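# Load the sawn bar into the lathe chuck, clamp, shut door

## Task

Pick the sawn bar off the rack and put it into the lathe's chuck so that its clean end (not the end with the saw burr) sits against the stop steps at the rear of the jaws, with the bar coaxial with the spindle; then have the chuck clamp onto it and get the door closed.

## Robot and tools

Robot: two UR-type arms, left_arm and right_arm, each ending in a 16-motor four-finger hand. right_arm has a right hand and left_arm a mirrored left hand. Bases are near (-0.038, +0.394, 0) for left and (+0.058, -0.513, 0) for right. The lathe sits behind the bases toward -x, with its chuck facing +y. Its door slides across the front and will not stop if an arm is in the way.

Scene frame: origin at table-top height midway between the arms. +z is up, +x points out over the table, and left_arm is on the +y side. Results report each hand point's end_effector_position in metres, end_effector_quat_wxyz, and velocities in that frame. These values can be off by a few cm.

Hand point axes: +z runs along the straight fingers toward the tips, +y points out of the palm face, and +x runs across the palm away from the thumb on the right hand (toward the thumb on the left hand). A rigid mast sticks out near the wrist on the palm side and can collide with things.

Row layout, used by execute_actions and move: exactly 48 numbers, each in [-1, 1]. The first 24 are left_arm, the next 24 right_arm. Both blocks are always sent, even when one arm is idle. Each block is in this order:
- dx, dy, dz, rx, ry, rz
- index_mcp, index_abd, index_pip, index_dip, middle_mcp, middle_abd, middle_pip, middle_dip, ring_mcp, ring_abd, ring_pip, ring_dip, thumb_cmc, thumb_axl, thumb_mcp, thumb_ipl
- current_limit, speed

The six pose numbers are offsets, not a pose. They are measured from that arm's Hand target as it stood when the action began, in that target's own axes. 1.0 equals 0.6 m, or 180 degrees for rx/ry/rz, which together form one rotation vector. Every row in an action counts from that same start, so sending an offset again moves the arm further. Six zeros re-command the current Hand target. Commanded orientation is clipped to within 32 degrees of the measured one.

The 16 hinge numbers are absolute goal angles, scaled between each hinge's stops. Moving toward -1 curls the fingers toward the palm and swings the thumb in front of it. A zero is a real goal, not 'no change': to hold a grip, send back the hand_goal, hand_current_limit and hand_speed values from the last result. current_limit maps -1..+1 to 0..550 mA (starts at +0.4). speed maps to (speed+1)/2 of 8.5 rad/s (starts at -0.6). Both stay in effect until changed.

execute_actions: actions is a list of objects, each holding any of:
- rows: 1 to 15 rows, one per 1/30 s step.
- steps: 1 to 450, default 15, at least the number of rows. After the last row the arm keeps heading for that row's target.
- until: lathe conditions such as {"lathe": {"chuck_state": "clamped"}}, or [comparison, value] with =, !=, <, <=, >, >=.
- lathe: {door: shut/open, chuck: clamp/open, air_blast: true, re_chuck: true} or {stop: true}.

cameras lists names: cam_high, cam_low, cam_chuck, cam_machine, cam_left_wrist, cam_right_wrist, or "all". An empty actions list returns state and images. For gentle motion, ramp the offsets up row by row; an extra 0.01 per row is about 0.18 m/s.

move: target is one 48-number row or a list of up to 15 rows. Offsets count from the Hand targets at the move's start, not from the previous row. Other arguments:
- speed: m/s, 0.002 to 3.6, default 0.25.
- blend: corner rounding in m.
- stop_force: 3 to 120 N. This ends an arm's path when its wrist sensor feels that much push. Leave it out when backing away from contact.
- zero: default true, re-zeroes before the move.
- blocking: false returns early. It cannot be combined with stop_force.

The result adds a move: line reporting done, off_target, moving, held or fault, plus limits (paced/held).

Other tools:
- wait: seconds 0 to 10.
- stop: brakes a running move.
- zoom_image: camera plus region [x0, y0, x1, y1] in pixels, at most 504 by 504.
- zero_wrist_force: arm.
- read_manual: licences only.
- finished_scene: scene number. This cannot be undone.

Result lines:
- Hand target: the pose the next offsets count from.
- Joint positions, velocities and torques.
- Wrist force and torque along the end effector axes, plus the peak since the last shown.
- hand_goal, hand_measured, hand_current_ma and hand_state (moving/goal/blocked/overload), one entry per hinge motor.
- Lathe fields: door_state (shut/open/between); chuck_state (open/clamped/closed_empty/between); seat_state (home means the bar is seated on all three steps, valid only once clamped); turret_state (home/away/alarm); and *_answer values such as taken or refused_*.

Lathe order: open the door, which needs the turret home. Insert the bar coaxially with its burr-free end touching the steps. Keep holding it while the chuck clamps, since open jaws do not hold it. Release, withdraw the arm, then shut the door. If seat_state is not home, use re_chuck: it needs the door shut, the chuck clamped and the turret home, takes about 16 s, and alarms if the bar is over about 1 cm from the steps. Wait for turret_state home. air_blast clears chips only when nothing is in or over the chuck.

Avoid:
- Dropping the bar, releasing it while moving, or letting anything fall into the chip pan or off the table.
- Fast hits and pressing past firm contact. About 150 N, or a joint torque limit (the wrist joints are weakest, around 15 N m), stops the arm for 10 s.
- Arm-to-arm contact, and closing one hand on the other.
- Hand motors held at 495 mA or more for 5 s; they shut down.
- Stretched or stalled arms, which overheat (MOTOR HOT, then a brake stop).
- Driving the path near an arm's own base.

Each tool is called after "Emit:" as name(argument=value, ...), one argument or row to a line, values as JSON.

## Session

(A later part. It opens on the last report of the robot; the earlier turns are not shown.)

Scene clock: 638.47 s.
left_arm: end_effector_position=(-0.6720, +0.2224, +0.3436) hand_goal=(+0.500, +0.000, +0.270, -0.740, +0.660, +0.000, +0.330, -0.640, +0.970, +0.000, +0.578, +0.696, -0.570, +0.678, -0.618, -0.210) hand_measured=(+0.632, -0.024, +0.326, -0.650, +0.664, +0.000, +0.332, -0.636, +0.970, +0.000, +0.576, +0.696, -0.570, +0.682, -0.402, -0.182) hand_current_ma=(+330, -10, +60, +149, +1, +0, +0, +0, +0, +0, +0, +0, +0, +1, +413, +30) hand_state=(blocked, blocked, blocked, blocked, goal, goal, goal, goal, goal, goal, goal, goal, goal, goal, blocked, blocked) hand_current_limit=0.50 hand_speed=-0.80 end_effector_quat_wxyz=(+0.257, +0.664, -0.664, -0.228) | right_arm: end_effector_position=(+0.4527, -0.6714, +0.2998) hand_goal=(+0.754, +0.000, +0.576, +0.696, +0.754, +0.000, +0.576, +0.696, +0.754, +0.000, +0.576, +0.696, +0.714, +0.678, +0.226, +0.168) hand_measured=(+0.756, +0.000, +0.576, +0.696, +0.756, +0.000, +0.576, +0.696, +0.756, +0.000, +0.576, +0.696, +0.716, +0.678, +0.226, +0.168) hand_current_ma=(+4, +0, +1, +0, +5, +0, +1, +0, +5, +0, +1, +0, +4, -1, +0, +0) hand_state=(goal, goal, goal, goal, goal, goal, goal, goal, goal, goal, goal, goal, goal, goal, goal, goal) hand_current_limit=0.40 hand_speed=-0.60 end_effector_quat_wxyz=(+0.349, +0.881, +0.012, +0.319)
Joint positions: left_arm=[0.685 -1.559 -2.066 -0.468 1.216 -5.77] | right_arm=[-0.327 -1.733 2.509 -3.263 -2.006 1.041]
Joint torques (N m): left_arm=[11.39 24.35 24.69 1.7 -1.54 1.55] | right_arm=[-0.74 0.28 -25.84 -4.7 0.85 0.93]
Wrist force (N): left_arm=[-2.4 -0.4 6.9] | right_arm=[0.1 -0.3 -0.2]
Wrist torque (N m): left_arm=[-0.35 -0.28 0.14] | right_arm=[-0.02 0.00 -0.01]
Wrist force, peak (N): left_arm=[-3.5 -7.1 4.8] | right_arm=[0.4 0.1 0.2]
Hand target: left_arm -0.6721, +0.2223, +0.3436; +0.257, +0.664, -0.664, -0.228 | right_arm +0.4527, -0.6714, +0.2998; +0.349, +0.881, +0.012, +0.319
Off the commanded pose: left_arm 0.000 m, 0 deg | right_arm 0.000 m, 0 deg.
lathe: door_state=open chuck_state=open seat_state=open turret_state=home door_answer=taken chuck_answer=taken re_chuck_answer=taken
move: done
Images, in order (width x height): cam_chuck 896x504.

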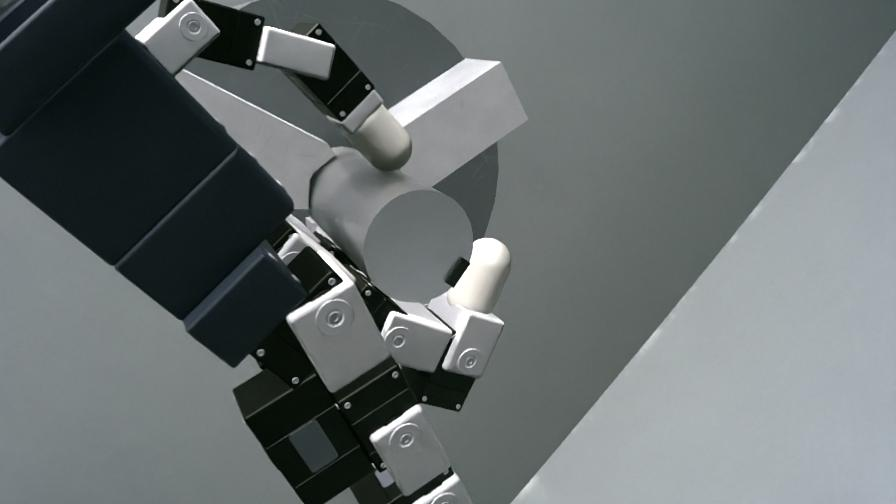

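Emit:
execute_actions(
  actions=[
    {"lathe":{"chuck":"clamp"},"steps":15},
    {"steps":90,"until":{"lathe":{"chuck_state":["!=","between"]}}},
  ],
  cameras=["cam_chuck"],
)

Emit:
zoom_image(
  camera="cam_chuck",
  region=[280, 110, 530, 340],
)

Scene clock: 649.20 s.
left_arm: end_effector_position=(-0.6721, +0.2223, +0.3435) hand_goal=(+0.500, +0.000, +0.270, -0.740, +0.660, +0.000, +0.330, -0.640, +0.970, +0.000, +0.578, +0.696, -0.570, +0.678, -0.618, -0.210) hand_measured=(+0.632, +0.002, +0.356, -0.634, +0.664, +0.000, +0.332, -0.636, +0.970, +0.000, +0.576, +0.696, -0.568, +0.682, -0.414, -0.182) hand_current_ma=(+330, +0, +133, +200, +1, +0, +0, +0, +0, +0, +0, +0, +0, +1, +413, +31) hand_state=(blocked, goal, blocked, blocked, goal, goal, goal, goal, goal, goal, goal, goal, goal, goal, blocked, blocked) hand_current_limit=0.50 hand_speed=-0.80 end_effector_quat_wxyz=(+0.257, +0.664, -0.664, -0.228) | right_arm: end_effector_position=(+0.4527, -0.6714, +0.2998) hand_goal=(+0.754, +0.000, +0.576, +0.696, +0.754, +0.000, +0.576, +0.696, +0.754, +0.000, +0.576, +0.696, +0.714, +0.678, +0.226, +0.168) hand_measured=(+0.756, +0.000, +0.576, +0.696, +0.756, +0.000, +0.576, +0.696, +0.756, +0.000, +0.576, +0.696, +0.716, +0.678, +0.226, +0.168) hand_current_ma=(+4, +0, +1, +0, +5, +0, +1, +0, +5, +0, +1, +0, +4, -1, +0, +0) hand_state=(goal, goal, goal, goal, goal, goal, goal, goal, goal, goal, goal, goal, goal, goal, goal, goal) hand_current_limit=0.40 hand_speed=-0.60 end_effector_quat_wxyz=(+0.349, +0.881, +0.012, +0.319)
Joint positions: left_arm=[0.685 -1.559 -2.065 -0.468 1.216 -5.77] | right_arm=[-0.327 -1.733 2.509 -3.263 -2.006 1.041]
Joint torques (N m): left_arm=[10.98 21.56 30.35 3.39 1.4 -1.84] | right_arm=[-0.6 1.29 -25.54 -4.66 0.79 0.92]
Wrist force (N): left_arm=[0.6 7.3 13.9] | right_arm=[0.2 0.0 0.0]
Wrist torque (N m): left_arm=[-0.66 -0.22 0.21] | right_arm=[0.00 -0.02 0.00]
Wrist force, peak (N): left_arm=[0.8 7.7 15.1] | right_arm=[0.3 0.2 -0.2]
Hand target: left_arm -0.6721, +0.2223, +0.3436; +0.257, +0.664, -0.664, -0.228 | right_arm +0.4527, -0.6714, +0.2998; +0.349, +0.881, +0.012, +0.319
Off the commanded pose: left_arm 0.000 m, 0 deg | right_arm 0.000 m, 0 deg.
lathe: door_state=open chuck_state=clamped seat_state=open turret_state=home door_answer=taken chuck_answer=taken re_chuck_answer=taken
Images, in order (width x height): cam_chuck 896x504.

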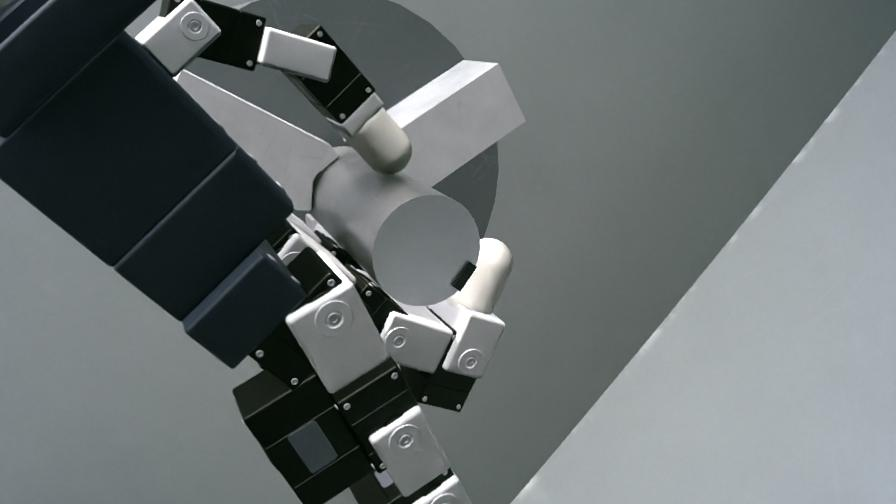

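Scaled by 2.016 from the camera's 896x504 image, which has a finer 1280x720 frame.

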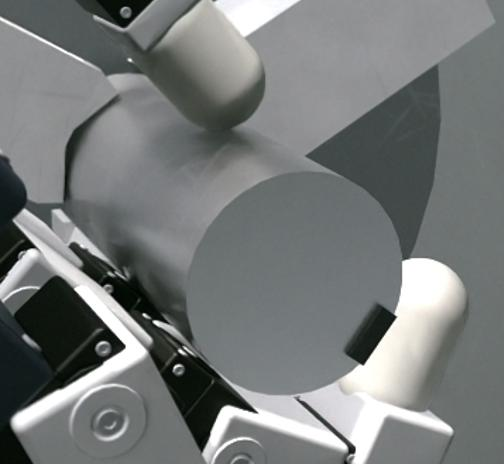

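Emit:
move(
  target=[-0.0002,0.003,0.0068,0,0,0,0.5,0,0.27,-0.74,0.66,0,0.33,-0.64,0.97,0,0.577,0.696,-0.571,0.678,-0.618,-0.211,0.5,-0.8,0,0,0,0,0,0,0.754,0,0.576,0.696,0.754,0,0.576,0.696,0.754,0,0.576,0.696,0.714,0.678,0.226,0.168,0.4,-0.6],
  speed=0.02,
  cameras=["cam_left_wrist"],
)

Scene clock: 674.90 s.
left_arm: end_effector_position=(-0.6762, +0.2223, +0.3415) hand_goal=(+0.500, +0.000, +0.270, -0.740, +0.660, +0.000, +0.330, -0.640, +0.970, +0.000, +0.578, +0.696, -0.570, +0.678, -0.618, -0.210) hand_measured=(+0.636, -0.022, +0.314, -0.664, +0.664, +0.000, +0.332, -0.636, +0.970, +0.000, +0.576, +0.696, -0.570, +0.676, -0.404, -0.188) hand_current_ma=(+343, -8, +39, +107, +1, +0, +0, +0, +0, +0, +0, +0, +0, +0, +412, +18) hand_state=(blocked, blocked, blocked, blocked, goal, goal, goal, goal, goal, goal, goal, goal, goal, goal, blocked, blocked) hand_current_limit=0.50 hand_speed=-0.80 end_effector_quat_wxyz=(+0.257, +0.664, -0.664, -0.228) | right_arm: end_effector_position=(+0.4527, -0.6714, +0.2998) hand_goal=(+0.754, +0.000, +0.576, +0.696, +0.754, +0.000, +0.576, +0.696, +0.754, +0.000, +0.576, +0.696, +0.714, +0.678, +0.226, +0.168) hand_measured=(+0.756, +0.000, +0.576, +0.696, +0.756, +0.000, +0.576, +0.696, +0.756, +0.000, +0.576, +0.696, +0.716, +0.678, +0.226, +0.168) hand_current_ma=(+4, +0, +1, +0, +5, +0, +1, +0, +5, +0, +1, +0, +4, -1, +0, +0) hand_state=(goal, goal, goal, goal, goal, goal, goal, goal, goal, goal, goal, goal, goal, goal, goal, goal) hand_current_limit=0.40 hand_speed=-0.60 end_effector_quat_wxyz=(+0.349, +0.881, +0.012, +0.319)
Joint positions: left_arm=[0.68 -1.572 -2.059 -0.46 1.219 -5.775] | right_arm=[-0.327 -1.733 2.509 -3.263 -2.006 1.041]
Joint torques (N m): left_arm=[-0.97 23.16 28.21 4.02 0.38 -0.51] | right_arm=[-0.11 0.97 -25.77 -4.68 0.86 0.98]
Wrist force (N): left_arm=[-6.2 -11.3 -16.4] | right_arm=[-0.2 0.0 -0.2]
Wrist torque (N m): left_arm=[0.54 0.04 -0.42] | right_arm=[0.02 0.03 -0.02]
Wrist force, peak (N): left_arm=[-6.2 -11.1 -20.7] | right_arm=[0.0 -0.2 -0.5]
Hand target: left_arm -0.6761, +0.2223, +0.3416; +0.257, +0.664, -0.664, -0.228 | right_arm +0.4527, -0.6714, +0.2998; +0.349, +0.881, +0.012, +0.319
Off the commanded pose: left_arm 0.000 m, 0 deg | right_arm 0.000 m, 0 deg.
lathe: door_state=open chuck_state=clamped seat_state=open turret_state=home door_answer=taken chuck_answer=taken re_chuck_answer=taken
move: done
Images, in order (width x height): cam_left_wrist 672x504.

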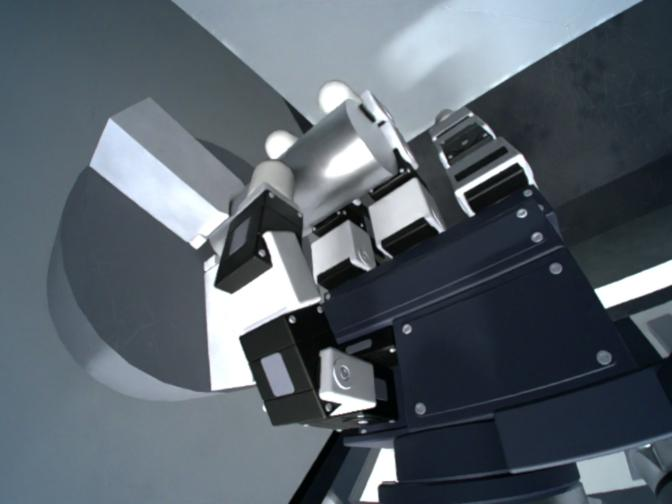

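Emit:
move(
  target=[0.0001,-0.0017,-0.0038,0,0,0,0.5,0,0.27,-0.74,0.66,0,0.33,-0.64,0.97,0,0.577,0.696,-0.571,0.678,-0.618,-0.211,0.5,-0.8,0,0,0,0,0,0,0.754,0,0.576,0.696,0.754,0,0.576,0.696,0.754,0,0.576,0.696,0.714,0.678,0.226,0.168,0.4,-0.6],
  speed=0.02,
)

Emit:
execute_actions(
  actions=[
    {"lathe":{"chuck":"open"},"steps":15},
    {"steps":90,"until":{"lathe":{"chuck_state":["!=","between"]}}},
  ],
  cameras=["cam_chuck"],
)

Emit:
zoom_image(
  camera="cam_chuck",
  region=[280, 110, 530, 340],
)

Scene clock: 685.30 s.
left_arm: end_effector_position=(-0.6738, +0.2223, +0.3427) hand_goal=(+0.500, +0.000, +0.270, -0.740, +0.660, +0.000, +0.330, -0.640, +0.970, +0.000, +0.578, +0.696, -0.570, +0.678, -0.618, -0.210) hand_measured=(+0.636, -0.008, +0.342, -0.652, +0.664, +0.000, +0.332, -0.636, +0.970, +0.000, +0.576, +0.696, -0.570, +0.678, -0.408, -0.176) hand_current_ma=(+343, -1, +95, +139, +1, +0, +0, +0, +0, +0, +0, +0, +0, +0, +412, +40) hand_state=(blocked, goal, blocked, blocked, goal, goal, goal, goal, goal, goal, goal, goal, goal, goal, blocked, blocked) hand_current_limit=0.50 hand_speed=-0.80 end_effector_quat_wxyz=(+0.257, +0.664, -0.664, -0.228) | right_arm: end_effector_position=(+0.4527, -0.6714, +0.2998) hand_goal=(+0.754, +0.000, +0.576, +0.696, +0.754, +0.000, +0.576, +0.696, +0.754, +0.000, +0.576, +0.696, +0.714, +0.678, +0.226, +0.168) hand_measured=(+0.756, +0.000, +0.576, +0.696, +0.756, +0.000, +0.576, +0.696, +0.756, +0.000, +0.576, +0.696, +0.716, +0.678, +0.226, +0.168) hand_current_ma=(+4, +0, +1, +0, +5, +0, +1, +0, +5, +0, +1, +0, +4, -1, +0, +0) hand_state=(goal, goal, goal, goal, goal, goal, goal, goal, goal, goal, goal, goal, goal, goal, goal, goal) hand_current_limit=0.40 hand_speed=-0.60 end_effector_quat_wxyz=(+0.349, +0.881, +0.012, +0.319)
Joint positions: left_arm=[0.683 -1.565 -2.063 -0.464 1.218 -5.772] | right_arm=[-0.327 -1.733 2.509 -3.263 -2.006 1.041]
Joint torques (N m): left_arm=[7.11 30.08 15.86 1.68 -1.18 1.33] | right_arm=[-0.86 0.85 -25.87 -4.7 0.88 0.96]
Wrist force (N): left_arm=[-0.3 6.2 12.2] | right_arm=[-0.1 0.0 0.1]
Wrist torque (N m): left_arm=[-0.65 -0.22 0.17] | right_arm=[-0.01 0.01 -0.02]
Wrist force, peak (N): left_arm=[-6.4 -11.3 -16.3] | right_arm=[0.3 -0.3 -0.2]
Hand target: left_arm -0.6739, +0.2223, +0.3427; +0.257, +0.664, -0.664, -0.228 | right_arm +0.4527, -0.6714, +0.2998; +0.349, +0.881, +0.012, +0.319
Off the commanded pose: left_arm 0.000 m, 0 deg | right_arm 0.000 m, 0 deg.
lathe: door_state=open chuck_state=clamped seat_state=open turret_state=home door_answer=taken chuck_answer=taken re_chuck_answer=taken
move: done

Scene clock: 686.10 s.
left_arm: end_effector_position=(-0.6738, +0.2223, +0.3426) hand_goal=(+0.500, +0.000, +0.270, -0.740, +0.660, +0.000, +0.330, -0.640, +0.970, +0.000, +0.578, +0.696, -0.570, +0.678, -0.618, -0.210) hand_measured=(+0.636, -0.008, +0.342, -0.652, +0.664, +0.000, +0.332, -0.636, +0.970, +0.000, +0.576, +0.696, -0.570, +0.678, -0.410, -0.176) hand_current_ma=(+343, -1, +95, +139, +1, +0, +0, +0, +0, +0, +0, +0, +0, +0, +413, +40) hand_state=(blocked, goal, blocked, blocked, goal, goal, goal, goal, goal, goal, goal, goal, goal, goal, blocked, blocked) hand_current_limit=0.50 hand_speed=-0.80 end_effector_quat_wxyz=(+0.257, +0.664, -0.664, -0.228) | right_arm: end_effector_position=(+0.4527, -0.6714, +0.2998) hand_goal=(+0.754, +0.000, +0.576, +0.696, +0.754, +0.000, +0.576, +0.696, +0.754, +0.000, +0.576, +0.696, +0.714, +0.678, +0.226, +0.168) hand_measured=(+0.756, +0.000, +0.576, +0.696, +0.756, +0.000, +0.576, +0.696, +0.756, +0.000, +0.576, +0.696, +0.716, +0.678, +0.226, +0.168) hand_current_ma=(+4, +0, +1, +0, +5, +0, +1, +0, +5, +0, +1, +0, +4, -1, +0, +0) hand_state=(goal, goal, goal, goal, goal, goal, goal, goal, goal, goal, goal, goal, goal, goal, goal, goal) hand_current_limit=0.40 hand_speed=-0.60 end_effector_quat_wxyz=(+0.349, +0.881, +0.012, +0.319)
Joint positions: left_arm=[0.683 -1.565 -2.063 -0.464 1.218 -5.772] | right_arm=[-0.327 -1.733 2.509 -3.263 -2.006 1.041]
Joint torques (N m): left_arm=[-8.21 11.45 32.01 6.9 1.17 -1.89] | right_arm=[-1.08 0.65 -26.17 -4.68 0.94 0.82]
Wrist force (N): left_arm=[-2.9 -4.9 3.4] | right_arm=[0.1 0.0 0.0]
Wrist torque (N m): left_arm=[-0.17 -0.13 -0.17] | right_arm=[0.00 -0.01 0.00]
Wrist force, peak (N): left_arm=[-0.6 6.4 11.9] | right_arm=[0.1 -0.3 -0.2]
Hand target: left_arm -0.6739, +0.2223, +0.3427; +0.257, +0.664, -0.664, -0.228 | right_arm +0.4527, -0.6714, +0.2998; +0.349, +0.881, +0.012, +0.319
Off the commanded pose: left_arm 0.000 m, 0 deg | right_arm 0.000 m, 0 deg.
lathe: door_state=open chuck_state=open seat_state=open turret_state=home door_answer=taken chuck_answer=taken re_chuck_answer=taken
Images, in order (width x height): cam_chuck 896x504.

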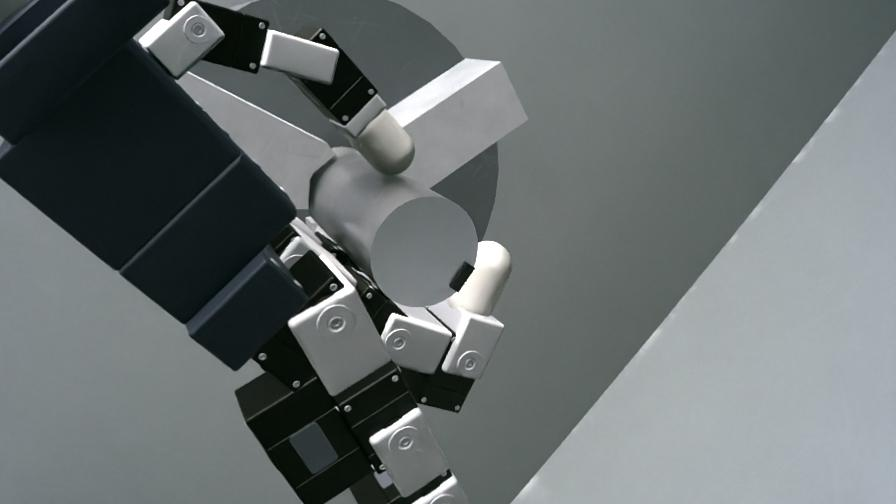

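Scaled by 2.016 from the camera's 896x504 image, which has a finer 1280x720 frame.

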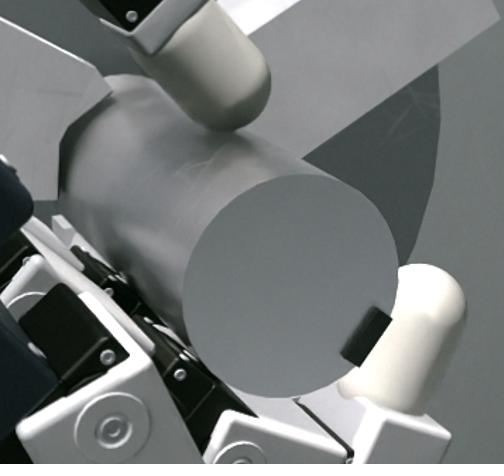

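Emit:
move(
  target=[0.02,-0.0006,0.0004,0,0,0,0.5,0,0.27,-0.74,0.66,0,0.33,-0.64,0.97,0,0.577,0.696,-0.571,0.678,-0.618,-0.211,0.5,-0.8,0,0,0,0,0,0,0.754,0,0.576,0.696,0.754,0,0.576,0.696,0.754,0,0.576,0.696,0.714,0.678,0.226,0.168,0.4,-0.6],
  speed=0.01,
  stop_force=8,
  cameras=["cam_chuck"],
)

Emit:
zoom_image(
  camera="cam_chuck",
  region=[280, 110, 530, 340],
)

Scene clock: 694.10 s.
left_arm: end_effector_position=(-0.6737, +0.2139, +0.3427) hand_goal=(+0.500, +0.000, +0.270, -0.740, +0.660, +0.000, +0.330, -0.640, +0.970, +0.000, +0.578, +0.696, -0.570, +0.678, -0.618, -0.210) hand_measured=(+0.636, -0.032, +0.342, -0.652, +0.664, +0.000, +0.332, -0.636, +0.970, +0.000, +0.576, +0.696, -0.580, +0.650, -0.410, -0.176) hand_current_ma=(+343, -18, +95, +139, +1, +0, +0, +0, +0, +0, +0, +0, -3, -24, +412, +40) hand_state=(blocked, blocked, blocked, blocked, goal, goal, goal, goal, goal, goal, goal, goal, goal, blocked, blocked, blocked) hand_current_limit=0.50 hand_speed=-0.80 end_effector_quat_wxyz=(+0.257, +0.664, -0.664, -0.228) | right_arm: end_effector_position=(+0.4527, -0.6714, +0.2998) hand_goal=(+0.754, +0.000, +0.576, +0.696, +0.754, +0.000, +0.576, +0.696, +0.754, +0.000, +0.576, +0.696, +0.714, +0.678, +0.226, +0.168) hand_measured=(+0.756, +0.000, +0.576, +0.696, +0.756, +0.000, +0.576, +0.696, +0.756, +0.000, +0.576, +0.696, +0.716, +0.678, +0.226, +0.168) hand_current_ma=(+4, +0, +1, +0, +5, +0, +1, +0, +5, +0, +1, +0, +4, -1, +0, +0) hand_state=(goal, goal, goal, goal, goal, goal, goal, goal, goal, goal, goal, goal, goal, goal, goal, goal) hand_current_limit=0.40 hand_speed=-0.60 end_effector_quat_wxyz=(+0.349, +0.881, +0.012, +0.319)
Joint positions: left_arm=[0.699 -1.57 -2.057 -0.47 1.208 -5.758] | right_arm=[-0.327 -1.733 2.509 -3.263 -2.006 1.041]
Joint torques (N m): left_arm=[-9.03 39.19 16.4 7.78 1.35 -1.7] | right_arm=[-0.6 0.89 -25.97 -4.51 0.8 1.05]
Wrist force (N): left_arm=[-4.2 -5.1 4.4] | right_arm=[0.0 0.1 0.0]
Wrist torque (N m): left_arm=[-0.25 -0.26 -0.11] | right_arm=[0.02 0.01 -0.01]
Wrist force, peak (N): left_arm=[-11.3 -5.7 4.5] | right_arm=[-0.2 -0.2 -0.3]
Hand target: left_arm -0.6737, +0.2139, +0.3427; +0.257, +0.664, -0.664, -0.228 (not the last commanded pose) | right_arm +0.4527, -0.6714, +0.2998; +0.349, +0.881, +0.012, +0.319
Off the commanded pose: left_arm 0.004 m, 0 deg | right_arm 0.000 m, 0 deg.
lathe: door_state=open chuck_state=open seat_state=open turret_state=home door_answer=taken chuck_answer=taken re_chuck_answer=taken
move: contact (left_arm)
Images, in order (width x height): cam_chuck 896x504.

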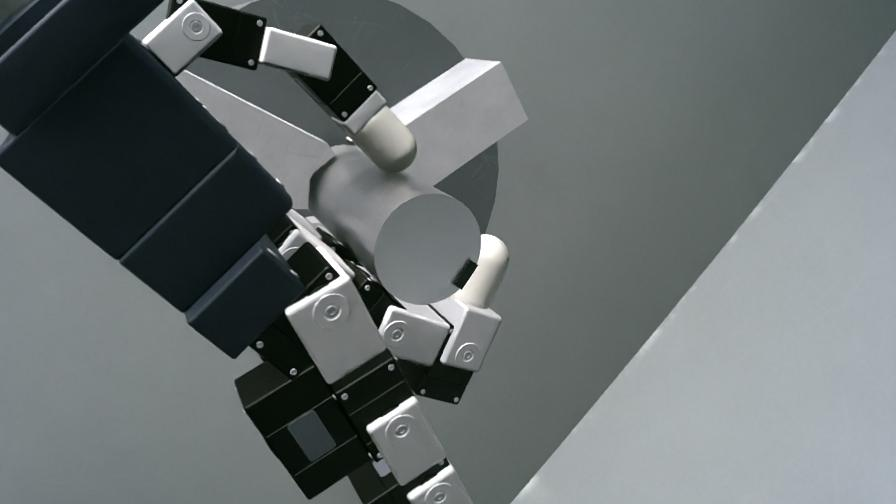

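Scaled by 2.016 from the camera's 896x504 image, which has a finer 1280x720 frame.

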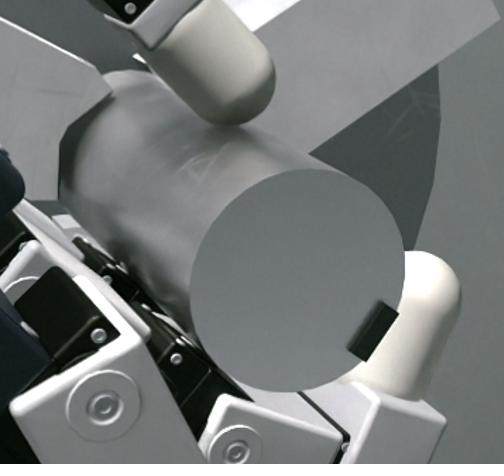

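Emit:
execute_actions(
  actions=[
    {"lathe":{"chuck":"clamp"},"steps":15},
    {"steps":90,"until":{"lathe":{"chuck_state":["!=","between"]}}},
  ],
  cameras=["cam_chuck"],
)

Emit:
zoom_image(
  camera="cam_chuck",
  region=[280, 110, 530, 340],
)

Scene clock: 702.93 s.
left_arm: end_effector_position=(-0.6736, +0.2139, +0.3427) hand_goal=(+0.500, +0.000, +0.270, -0.740, +0.660, +0.000, +0.330, -0.640, +0.970, +0.000, +0.578, +0.696, -0.570, +0.678, -0.618, -0.210) hand_measured=(+0.642, -0.032, +0.332, -0.652, +0.664, +0.000, +0.332, -0.636, +0.970, +0.000, +0.576, +0.696, -0.580, +0.650, -0.412, -0.178) hand_current_ma=(+379, -18, +73, +139, +1, +0, +0, +0, +0, +0, +0, +0, -3, -24, +413, +39) hand_state=(blocked, blocked, blocked, blocked, goal, goal, goal, goal, goal, goal, goal, goal, goal, blocked, blocked, blocked) hand_current_limit=0.50 hand_speed=-0.80 end_effector_quat_wxyz=(+0.257, +0.664, -0.664, -0.228) | right_arm: end_effector_position=(+0.4527, -0.6714, +0.2998) hand_goal=(+0.754, +0.000, +0.576, +0.696, +0.754, +0.000, +0.576, +0.696, +0.754, +0.000, +0.576, +0.696, +0.714, +0.678, +0.226, +0.168) hand_measured=(+0.756, +0.000, +0.576, +0.696, +0.756, +0.000, +0.576, +0.696, +0.756, +0.000, +0.576, +0.696, +0.716, +0.678, +0.226, +0.168) hand_current_ma=(+4, +0, +1, +0, +5, +0, +1, +0, +5, +0, +1, +0, +4, -1, +0, +0) hand_state=(goal, goal, goal, goal, goal, goal, goal, goal, goal, goal, goal, goal, goal, goal, goal, goal) hand_current_limit=0.40 hand_speed=-0.60 end_effector_quat_wxyz=(+0.349, +0.881, +0.012, +0.319)
Joint positions: left_arm=[0.699 -1.57 -2.057 -0.47 1.208 -5.758] | right_arm=[-0.327 -1.733 2.509 -3.263 -2.006 1.041]
Joint torques (N m): left_arm=[-6.93 33.96 24.17 5.01 -1.32 -1.02] | right_arm=[-0.95 1.15 -26.25 -4.76 1.04 0.94]
Wrist force (N): left_arm=[-8.5 -13.7 -4.6] | right_arm=[0.1 0.0 -0.2]
Wrist torque (N m): left_arm=[0.21 -0.24 -0.45] | right_arm=[0.02 0.01 -0.01]
Wrist force, peak (N): left_arm=[-8.6 -14.1 -5.1] | right_arm=[0.1 -0.1 -0.5]
Hand target: left_arm -0.6737, +0.2139, +0.3427; +0.257, +0.664, -0.664, -0.228 (not the last commanded pose) | right_arm +0.4527, -0.6714, +0.2998; +0.349, +0.881, +0.012, +0.319
Off the commanded pose: left_arm 0.004 m, 0 deg | right_arm 0.000 m, 0 deg.
lathe: door_state=open chuck_state=clamped seat_state=home turret_state=home door_answer=taken chuck_answer=taken re_chuck_answer=taken
Images, in order (width x height): cam_chuck 896x504.

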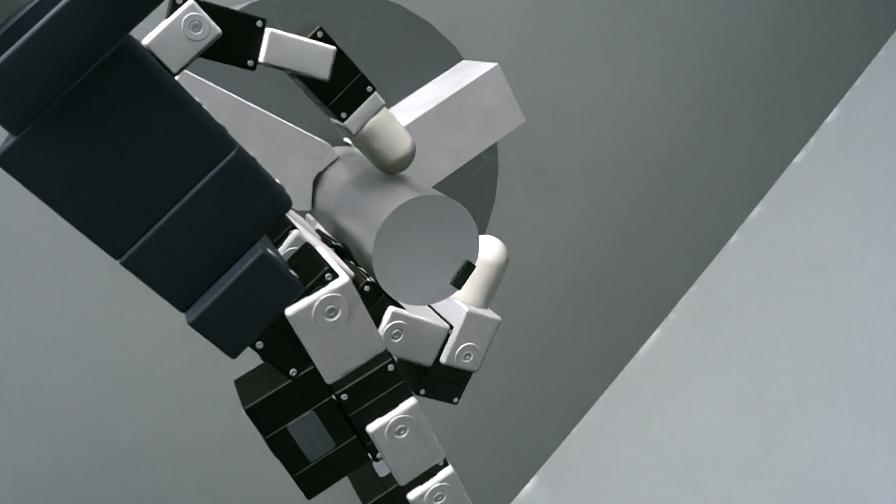

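Scaled by 2.016 from the camera's 896x504 image, which has a finer 1280x720 frame.

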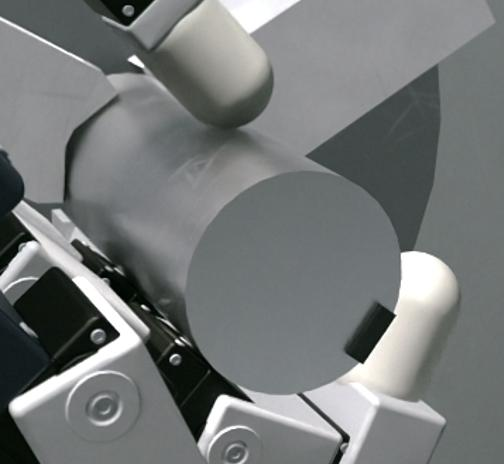

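Emit:
execute_actions(
  actions=[
    {"rows":[[0,0,0,0,0,0,0.684,0,0.36,-0.6,0.71,0,0.36,-0.6,0.97,0,0.577,0.696,-0.571,0.678,0.225,0.168,0.5,-0.7,0,0,0,0,0,0,0.754,0,0.576,0.696,0.754,0,0.576,0.696,0.754,0,0.576,0.696,0.714,0.678,0.226,0.168,0.4,-0.6]],"steps":30},
    {"rows":[[0,0,0,0,0,0,0.9,0,0.55,0.6,0.9,0,0.55,0.6,0.97,0,0.577,0.696,-0.571,0.678,0.225,0.168,0.5,-0.7,0,0,0,0,0,0,0.754,0,0.576,0.696,0.754,0,0.576,0.696,0.754,0,0.576,0.696,0.714,0.678,0.226,0.168,0.4,-0.6]],"steps":60},
  ],
  cameras=["cam_chuck","cam_left_wrist"],
)

Scene clock: 712.33 s.
left_arm: end_effector_position=(-0.6737, +0.2139, +0.3427) hand_goal=(+0.900, +0.000, +0.550, +0.600, +0.900, +0.000, +0.550, +0.600, +0.970, +0.000, +0.578, +0.696, -0.570, +0.678, +0.226, +0.168) hand_measured=(+0.902, -0.004, +0.548, +0.598, +0.902, +0.000, +0.548, +0.598, +0.972, +0.000, +0.576, +0.696, -0.572, +0.676, +0.216, +0.164) hand_current_ma=(+0, +0, +0, +0, +0, +0, +0, +0, +0, +0, +0, +0, +0, +0, -4, -1) hand_state=(goal, goal, goal, goal, goal, goal, goal, goal, goal, goal, goal, goal, goal, goal, goal, goal) hand_current_limit=0.50 hand_speed=-0.70 end_effector_quat_wxyz=(+0.257, +0.664, -0.664, -0.228) | right_arm: end_effector_position=(+0.4527, -0.6714, +0.2998) hand_goal=(+0.754, +0.000, +0.576, +0.696, +0.754, +0.000, +0.576, +0.696, +0.754, +0.000, +0.576, +0.696, +0.714, +0.678, +0.226, +0.168) hand_measured=(+0.756, +0.000, +0.576, +0.696, +0.756, +0.000, +0.576, +0.696, +0.756, +0.000, +0.576, +0.696, +0.716, +0.678, +0.226, +0.168) hand_current_ma=(+4, +0, +1, +0, +5, +0, +1, +0, +5, +0, +1, +0, +4, -1, +0, +0) hand_state=(goal, goal, goal, goal, goal, goal, goal, goal, goal, goal, goal, goal, goal, goal, goal, goal) hand_current_limit=0.40 hand_speed=-0.60 end_effector_quat_wxyz=(+0.349, +0.881, +0.012, +0.319)
Joint positions: left_arm=[0.699 -1.57 -2.057 -0.47 1.208 -5.758] | right_arm=[-0.327 -1.733 2.509 -3.263 -2.006 1.041]
Joint torques (N m): left_arm=[-9.59 18.68 11.6 2.01 -1.23 -0.44] | right_arm=[-0.37 1.37 -25.9 -4.6 0.88 0.94]
Wrist force (N): left_arm=[-1.0 -0.9 -0.3] | right_arm=[0.2 0.0 0.1]
Wrist torque (N m): left_arm=[-0.07 0.12 0.08] | right_arm=[0.00 -0.02 0.00]
Wrist force, peak (N): left_arm=[-8.4 -14.2 -4.7] | right_arm=[0.0 -0.3 -0.3]
Hand target: left_arm -0.6737, +0.2139, +0.3427; +0.257, +0.664, -0.664, -0.228 | right_arm +0.4527, -0.6714, +0.2998; +0.349, +0.881, +0.012, +0.319
Off the commanded pose: left_arm 0.000 m, 0 deg | right_arm 0.000 m, 0 deg.
lathe: door_state=open chuck_state=clamped seat_state=home turret_state=home door_answer=taken chuck_answer=taken re_chuck_answer=taken
Images, in order (width x height): cam_chuck 896x504, cam_left_wrist 672x504.

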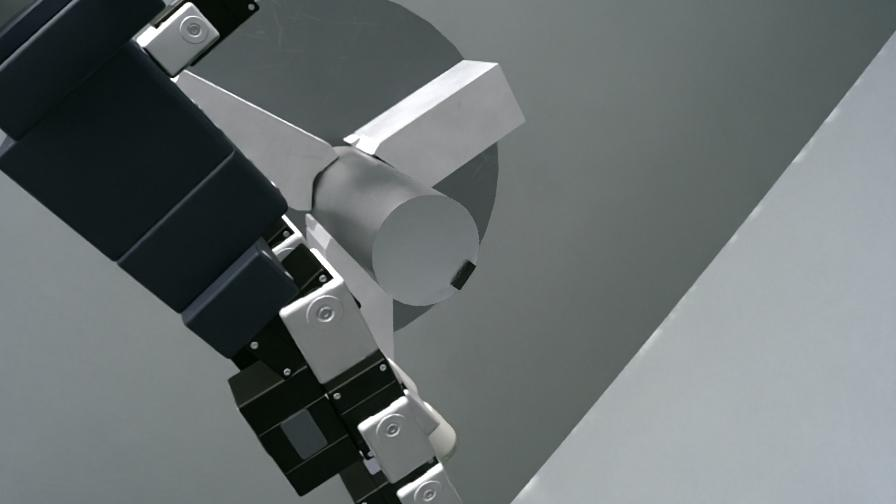

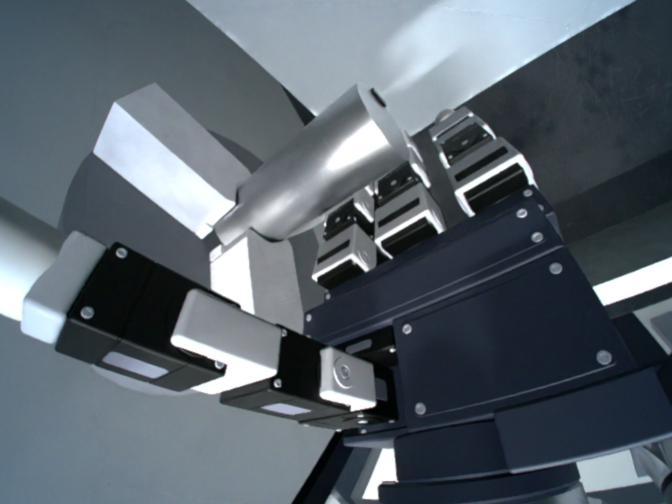

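Emit:
move(
  target=[
    [-0.0155,-0.153,-0.1293,0,0,0,0.9,0,0.55,0.6,0.9,0,0.55,0.6,0.97,0,0.577,0.696,-0.571,0.678,0.225,0.168,0.5,-0.7,0,0,0,0,0,0,0.754,0,0.576,0.696,0.754,0,0.576,0.696,0.754,0,0.576,0.696,0.714,0.678,0.226,0.168,0.4,-0.6],
    [0.0008,-0.2408,-0.3708,0.1111,0,0,0.9,0,0.55,0.6,0.9,0,0.55,0.6,0.97,0,0.577,0.696,-0.571,0.678,0.225,0.168,0.5,-0.7,0,0,0,0,0,0,0.754,0,0.576,0.696,0.754,0,0.576,0.696,0.754,0,0.576,0.696,0.714,0.678,0.226,0.168,0.4,-0.6],
    [0.071,-0.4333,-0.5292,0.1111,0,0,0.9,0,0.55,0.6,0.9,0,0.55,0.6,0.97,0,0.577,0.696,-0.571,0.678,0.225,0.168,0.5,-0.7,0,0,0,0,0,0,0.754,0,0.576,0.696,0.754,0,0.576,0.696,0.754,0,0.576,0.696,0.714,0.678,0.226,0.168,0.4,-0.6],
    [0.3167,-0.6665,-0.7128,0.2222,0,0,0.9,0,0.55,0.6,0.9,0,0.55,0.6,0.97,0,0.577,0.696,-0.571,0.678,0.225,0.168,0.5,-0.7,0,0,0,0,0,0,0.754,0,0.576,0.696,0.754,0,0.576,0.696,0.754,0,0.576,0.696,0.714,0.678,0.226,0.168,0.4,-0.6],
    [0.6295,-0.9183,-0.9092,0.2222,0,0,0.9,0,0.55,0.6,0.9,0,0.55,0.6,0.97,0,0.577,0.696,-0.571,0.678,0.225,0.168,0.5,-0.7,0,0,0,0,0,0,0.754,0,0.576,0.696,0.754,0,0.576,0.696,0.754,0,0.576,0.696,0.714,0.678,0.226,0.168,0.4,-0.6],
  ],
  speed=[0.07, 0.2, 0.22, 0.22, 0.22],
  blend=[0.02,0.05,0.05,0.05,0],
  cameras=["cam_machine","cam_chuck"],
)

Scene clock: 744.87 s.
left_arm: end_effector_position=(+0.1047, -0.1496, +0.4186) hand_goal=(+0.900, +0.000, +0.550, +0.600, +0.900, +0.000, +0.550, +0.600, +0.970, +0.000, +0.578, +0.696, -0.570, +0.678, +0.226, +0.168) hand_measured=(+0.900, -0.002, +0.548, +0.598, +0.900, +0.000, +0.548, +0.598, +0.968, +0.000, +0.576, +0.696, -0.572, +0.676, +0.216, +0.164) hand_current_ma=(+0, +0, +0, +0, +0, +0, +0, +0, +0, +0, +0, +0, +0, +0, -4, -1) hand_state=(goal, goal, goal, goal, goal, goal, goal, goal, goal, goal, goal, goal, goal, goal, goal, goal) hand_current_limit=0.50 hand_speed=-0.70 end_effector_quat_wxyz=(+0.015, +0.712, -0.702, +0.013) | right_arm: end_effector_position=(+0.4527, -0.6714, +0.2998) hand_goal=(+0.754, +0.000, +0.576, +0.696, +0.754, +0.000, +0.576, +0.696, +0.754, +0.000, +0.576, +0.696, +0.714, +0.678, +0.226, +0.168) hand_measured=(+0.756, +0.000, +0.576, +0.696, +0.756, +0.000, +0.576, +0.696, +0.756, +0.000, +0.576, +0.696, +0.716, +0.678, +0.226, +0.168) hand_current_ma=(+4, +0, +1, +0, +5, +0, +1, +0, +5, +0, +1, +0, +4, -1, +0, +0) hand_state=(goal, goal, goal, goal, goal, goal, goal, goal, goal, goal, goal, goal, goal, goal, goal, goal) hand_current_limit=0.40 hand_speed=-0.60 end_effector_quat_wxyz=(+0.349, +0.881, +0.012, +0.319)
Joint positions: left_arm=[2.289 -1.703 -1.285 -1.696 1.545 -4.066] | right_arm=[-0.327 -1.733 2.509 -3.263 -2.006 1.041]
Joint torques (N m): left_arm=[-11.65 17.11 33.64 4.89 1.41 -1.82] | right_arm=[-1.09 1.07 -26.16 -4.73 0.98 0.95]
Wrist force (N): left_arm=[-0.7 -0.4 -0.4] | right_arm=[0.0 0.1 -0.1]
Wrist torque (N m): left_arm=[-0.01 0.13 -0.10] | right_arm=[0.02 0.01 0.00]
Wrist force, peak (N): left_arm=[0.7 -2.4 -0.3] | right_arm=[0.4 -0.1 -0.3]
Hand target: left_arm +0.1047, -0.1497, +0.4186; +0.015, +0.712, -0.702, +0.013 | right_arm +0.4527, -0.6714, +0.2998; +0.349, +0.881, +0.012, +0.319
Off the commanded pose: left_arm 0.000 m, 0 deg | right_arm 0.000 m, 0 deg.
lathe: door_state=open chuck_state=clamped seat_state=home turret_state=home door_answer=taken chuck_answer=taken re_chuck_answer=taken
move: done
Images, in order (width x height): cam_chuck 896x504, cam_machine 896x504.

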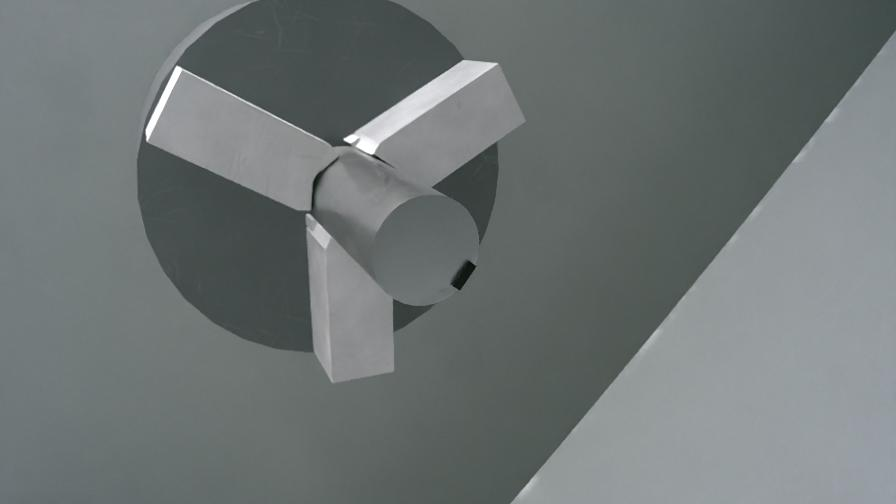

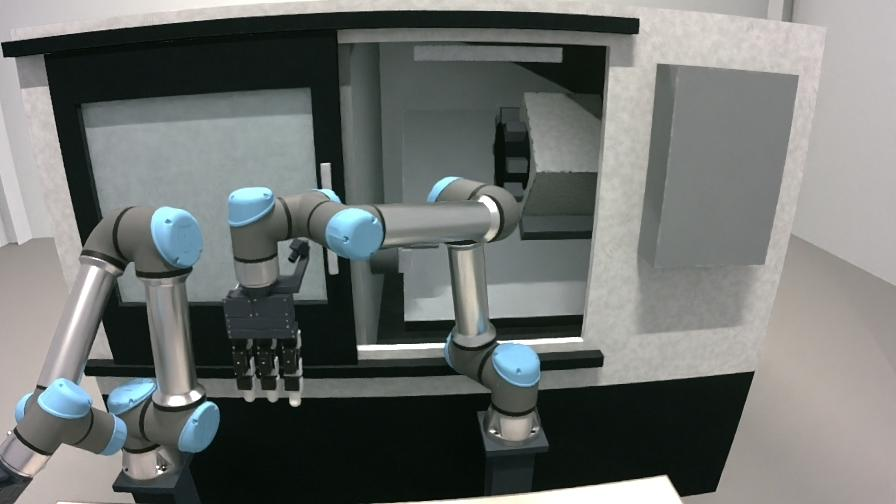

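Emit:
move(
  target=[-0.1612,-0.4612,0.0232,0,0,0,0.9,0,0.55,0.6,0.9,0,0.55,0.6,0.97,0,0.577,0.696,-0.571,0.678,0.225,0.168,0.4,-0.7,0,0,0,0,0,0,0.754,0,0.576,0.696,0.754,0,0.576,0.696,0.754,0,0.576,0.696,0.714,0.678,0.226,0.168,0.4,-0.6],
  speed=0.25,
  cameras=["cam_machine"],
)

Scene clock: 755.17 s.
left_arm: end_effector_position=(+0.3798, -0.0496, +0.4000) hand_goal=(+0.900, +0.000, +0.550, +0.600, +0.900, +0.000, +0.550, +0.600, +0.970, +0.000, +0.578, +0.696, -0.570, +0.678, +0.226, +0.168) hand_measured=(+0.898, -0.002, +0.548, +0.598, +0.898, +0.000, +0.548, +0.598, +0.968, +0.000, +0.576, +0.696, -0.572, +0.676, +0.216, +0.164) hand_current_ma=(+0, +0, +0, +0, +0, +0, +0, +0, +0, +0, +0, +0, +0, +0, -4, -1) hand_state=(goal, goal, goal, goal, goal, goal, goal, goal, goal, goal, goal, goal, goal, goal, goal, goal) hand_current_limit=0.40 hand_speed=-0.70 end_effector_quat_wxyz=(+0.015, +0.712, -0.702, +0.013) | right_arm: end_effector_position=(+0.4527, -0.6714, +0.2998) hand_goal=(+0.754, +0.000, +0.576, +0.696, +0.754, +0.000, +0.576, +0.696, +0.754, +0.000, +0.576, +0.696, +0.714, +0.678, +0.226, +0.168) hand_measured=(+0.756, +0.000, +0.576, +0.696, +0.756, +0.000, +0.576, +0.696, +0.756, +0.000, +0.576, +0.696, +0.716, +0.678, +0.226, +0.168) hand_current_ma=(+4, +0, +1, +0, +5, +0, +1, +0, +5, +0, +1, +0, +4, -1, +0, +0) hand_state=(goal, goal, goal, goal, goal, goal, goal, goal, goal, goal, goal, goal, goal, goal, goal, goal) hand_current_limit=0.40 hand_speed=-0.60 end_effector_quat_wxyz=(+0.349, +0.881, +0.012, +0.319)
Joint positions: left_arm=[2.721 -1.931 -1.041 -1.726 1.535 -3.634] | right_arm=[-0.327 -1.733 2.509 -3.263 -2.006 1.041]
Joint torques (N m): left_arm=[8.63 40.78 26.15 4.72 1.1 1.43] | right_arm=[-0.85 0.88 -25.49 -4.66 0.96 0.99]
Wrist force (N): left_arm=[-0.6 -0.3 -0.4] | right_arm=[0.2 0.1 0.0]
Wrist torque (N m): left_arm=[0.01 0.10 -0.10] | right_arm=[0.02 -0.03 0.01]
Wrist force, peak (N): left_arm=[-1.2 -2.4 0.0] | right_arm=[0.3 -0.1 -0.3]
Hand target: left_arm +0.3800, -0.0495, +0.4000; +0.015, +0.712, -0.702, +0.013 | right_arm +0.4527, -0.6714, +0.2998; +0.349, +0.881, +0.012, +0.319
Off the commanded pose: left_arm 0.000 m, 0 deg | right_arm 0.000 m, 0 deg.
lathe: door_state=open chuck_state=clamped seat_state=home turret_state=home door_answer=taken chuck_answer=taken re_chuck_answer=taken
move: done
Images, in order (width x height): cam_machine 896x504.

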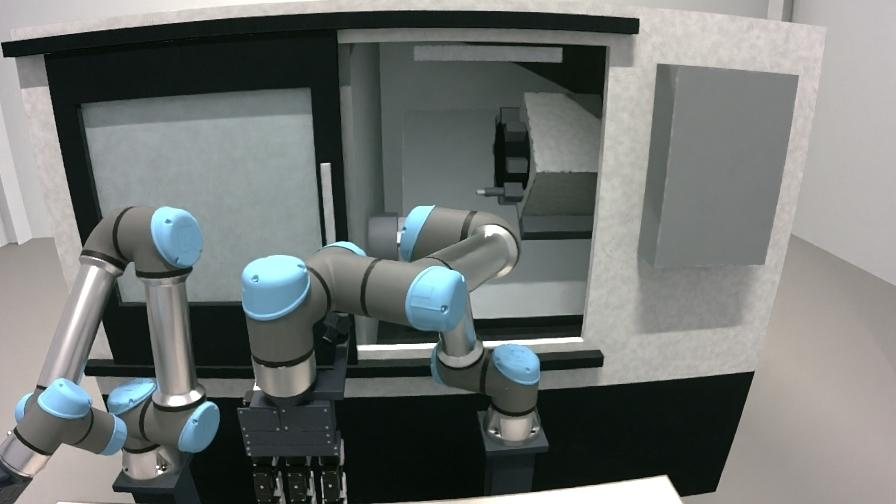

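Emit:
execute_actions(
  actions=[
    {"lathe":{"door":"shut"},"steps":15},
    {"steps":450,"until":{"lathe":{"door_state":"shut"}}},
  ],
  cameras=["cam_machine","cam_chuck"],
)

Scene clock: 765.47 s.
left_arm: end_effector_position=(+0.3800, -0.0495, +0.4000) hand_goal=(+0.900, +0.000, +0.550, +0.600, +0.900, +0.000, +0.550, +0.600, +0.970, +0.000, +0.578, +0.696, -0.570, +0.678, +0.226, +0.168) hand_measured=(+0.898, -0.002, +0.548, +0.598, +0.898, +0.000, +0.548, +0.598, +0.968, +0.000, +0.576, +0.696, -0.572, +0.676, +0.216, +0.164) hand_current_ma=(+0, +0, +0, +0, +0, +0, +0, +0, +0, +0, +0, +0, +0, +0, -4, -1) hand_state=(goal, goal, goal, goal, goal, goal, goal, goal, goal, goal, goal, goal, goal, goal, goal, goal) hand_current_limit=0.40 hand_speed=-0.70 end_effector_quat_wxyz=(+0.015, +0.712, -0.702, +0.013) | right_arm: end_effector_position=(+0.4527, -0.6714, +0.2998) hand_goal=(+0.754, +0.000, +0.576, +0.696, +0.754, +0.000, +0.576, +0.696, +0.754, +0.000, +0.576, +0.696, +0.714, +0.678, +0.226, +0.168) hand_measured=(+0.756, +0.000, +0.576, +0.696, +0.756, +0.000, +0.576, +0.696, +0.756, +0.000, +0.576, +0.696, +0.716, +0.678, +0.226, +0.168) hand_current_ma=(+4, +0, +1, +0, +5, +0, +1, +0, +5, +0, +1, +0, +4, -1, +0, +0) hand_state=(goal, goal, goal, goal, goal, goal, goal, goal, goal, goal, goal, goal, goal, goal, goal, goal) hand_current_limit=0.40 hand_speed=-0.60 end_effector_quat_wxyz=(+0.349, +0.881, +0.012, +0.319)
Joint positions: left_arm=[2.721 -1.931 -1.041 -1.726 1.535 -3.634] | right_arm=[-0.327 -1.733 2.509 -3.263 -2.006 1.041]
Joint torques (N m): left_arm=[9.09 26.71 36.26 4.32 1.32 1.72] | right_arm=[-0.8 0.42 -25.68 -4.66 0.94 1.04]
Wrist force (N): left_arm=[-0.4 -0.3 -0.5] | right_arm=[0.2 0.1 0.0]
Wrist torque (N m): left_arm=[0.01 0.08 -0.09] | right_arm=[0.02 -0.02 0.01]
Wrist force, peak (N): left_arm=[-0.8 -0.4 -0.7] | right_arm=[0.2 -0.2 -0.4]
Hand target: left_arm +0.3800, -0.0495, +0.4000; +0.015, +0.712, -0.702, +0.013 | right_arm +0.4527, -0.6714, +0.2998; +0.349, +0.881, +0.012, +0.319
Off the commanded pose: left_arm 0.000 m, 0 deg | right_arm 0.000 m, 0 deg.
lathe: door_state=shut chuck_state=clamped seat_state=home turret_state=home door_answer=taken chuck_answer=taken re_chuck_answer=taken
Images, in order (width x height): cam_chuck 896x504, cam_machine 896x504.

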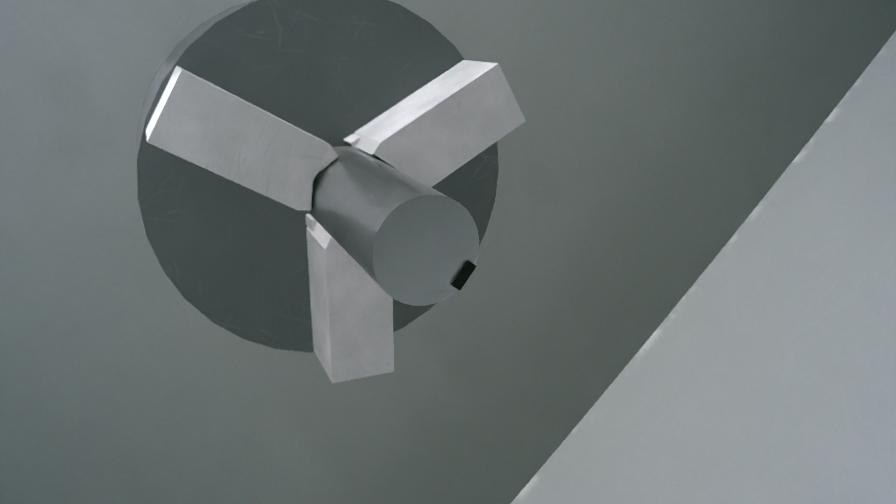

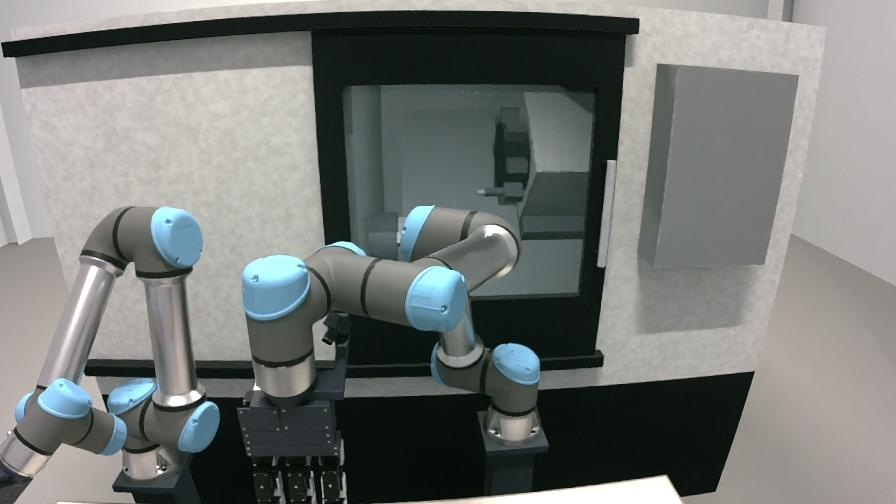

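Emit:
finished_scene(
  scene=2,
)

The scene is finished: the task was done.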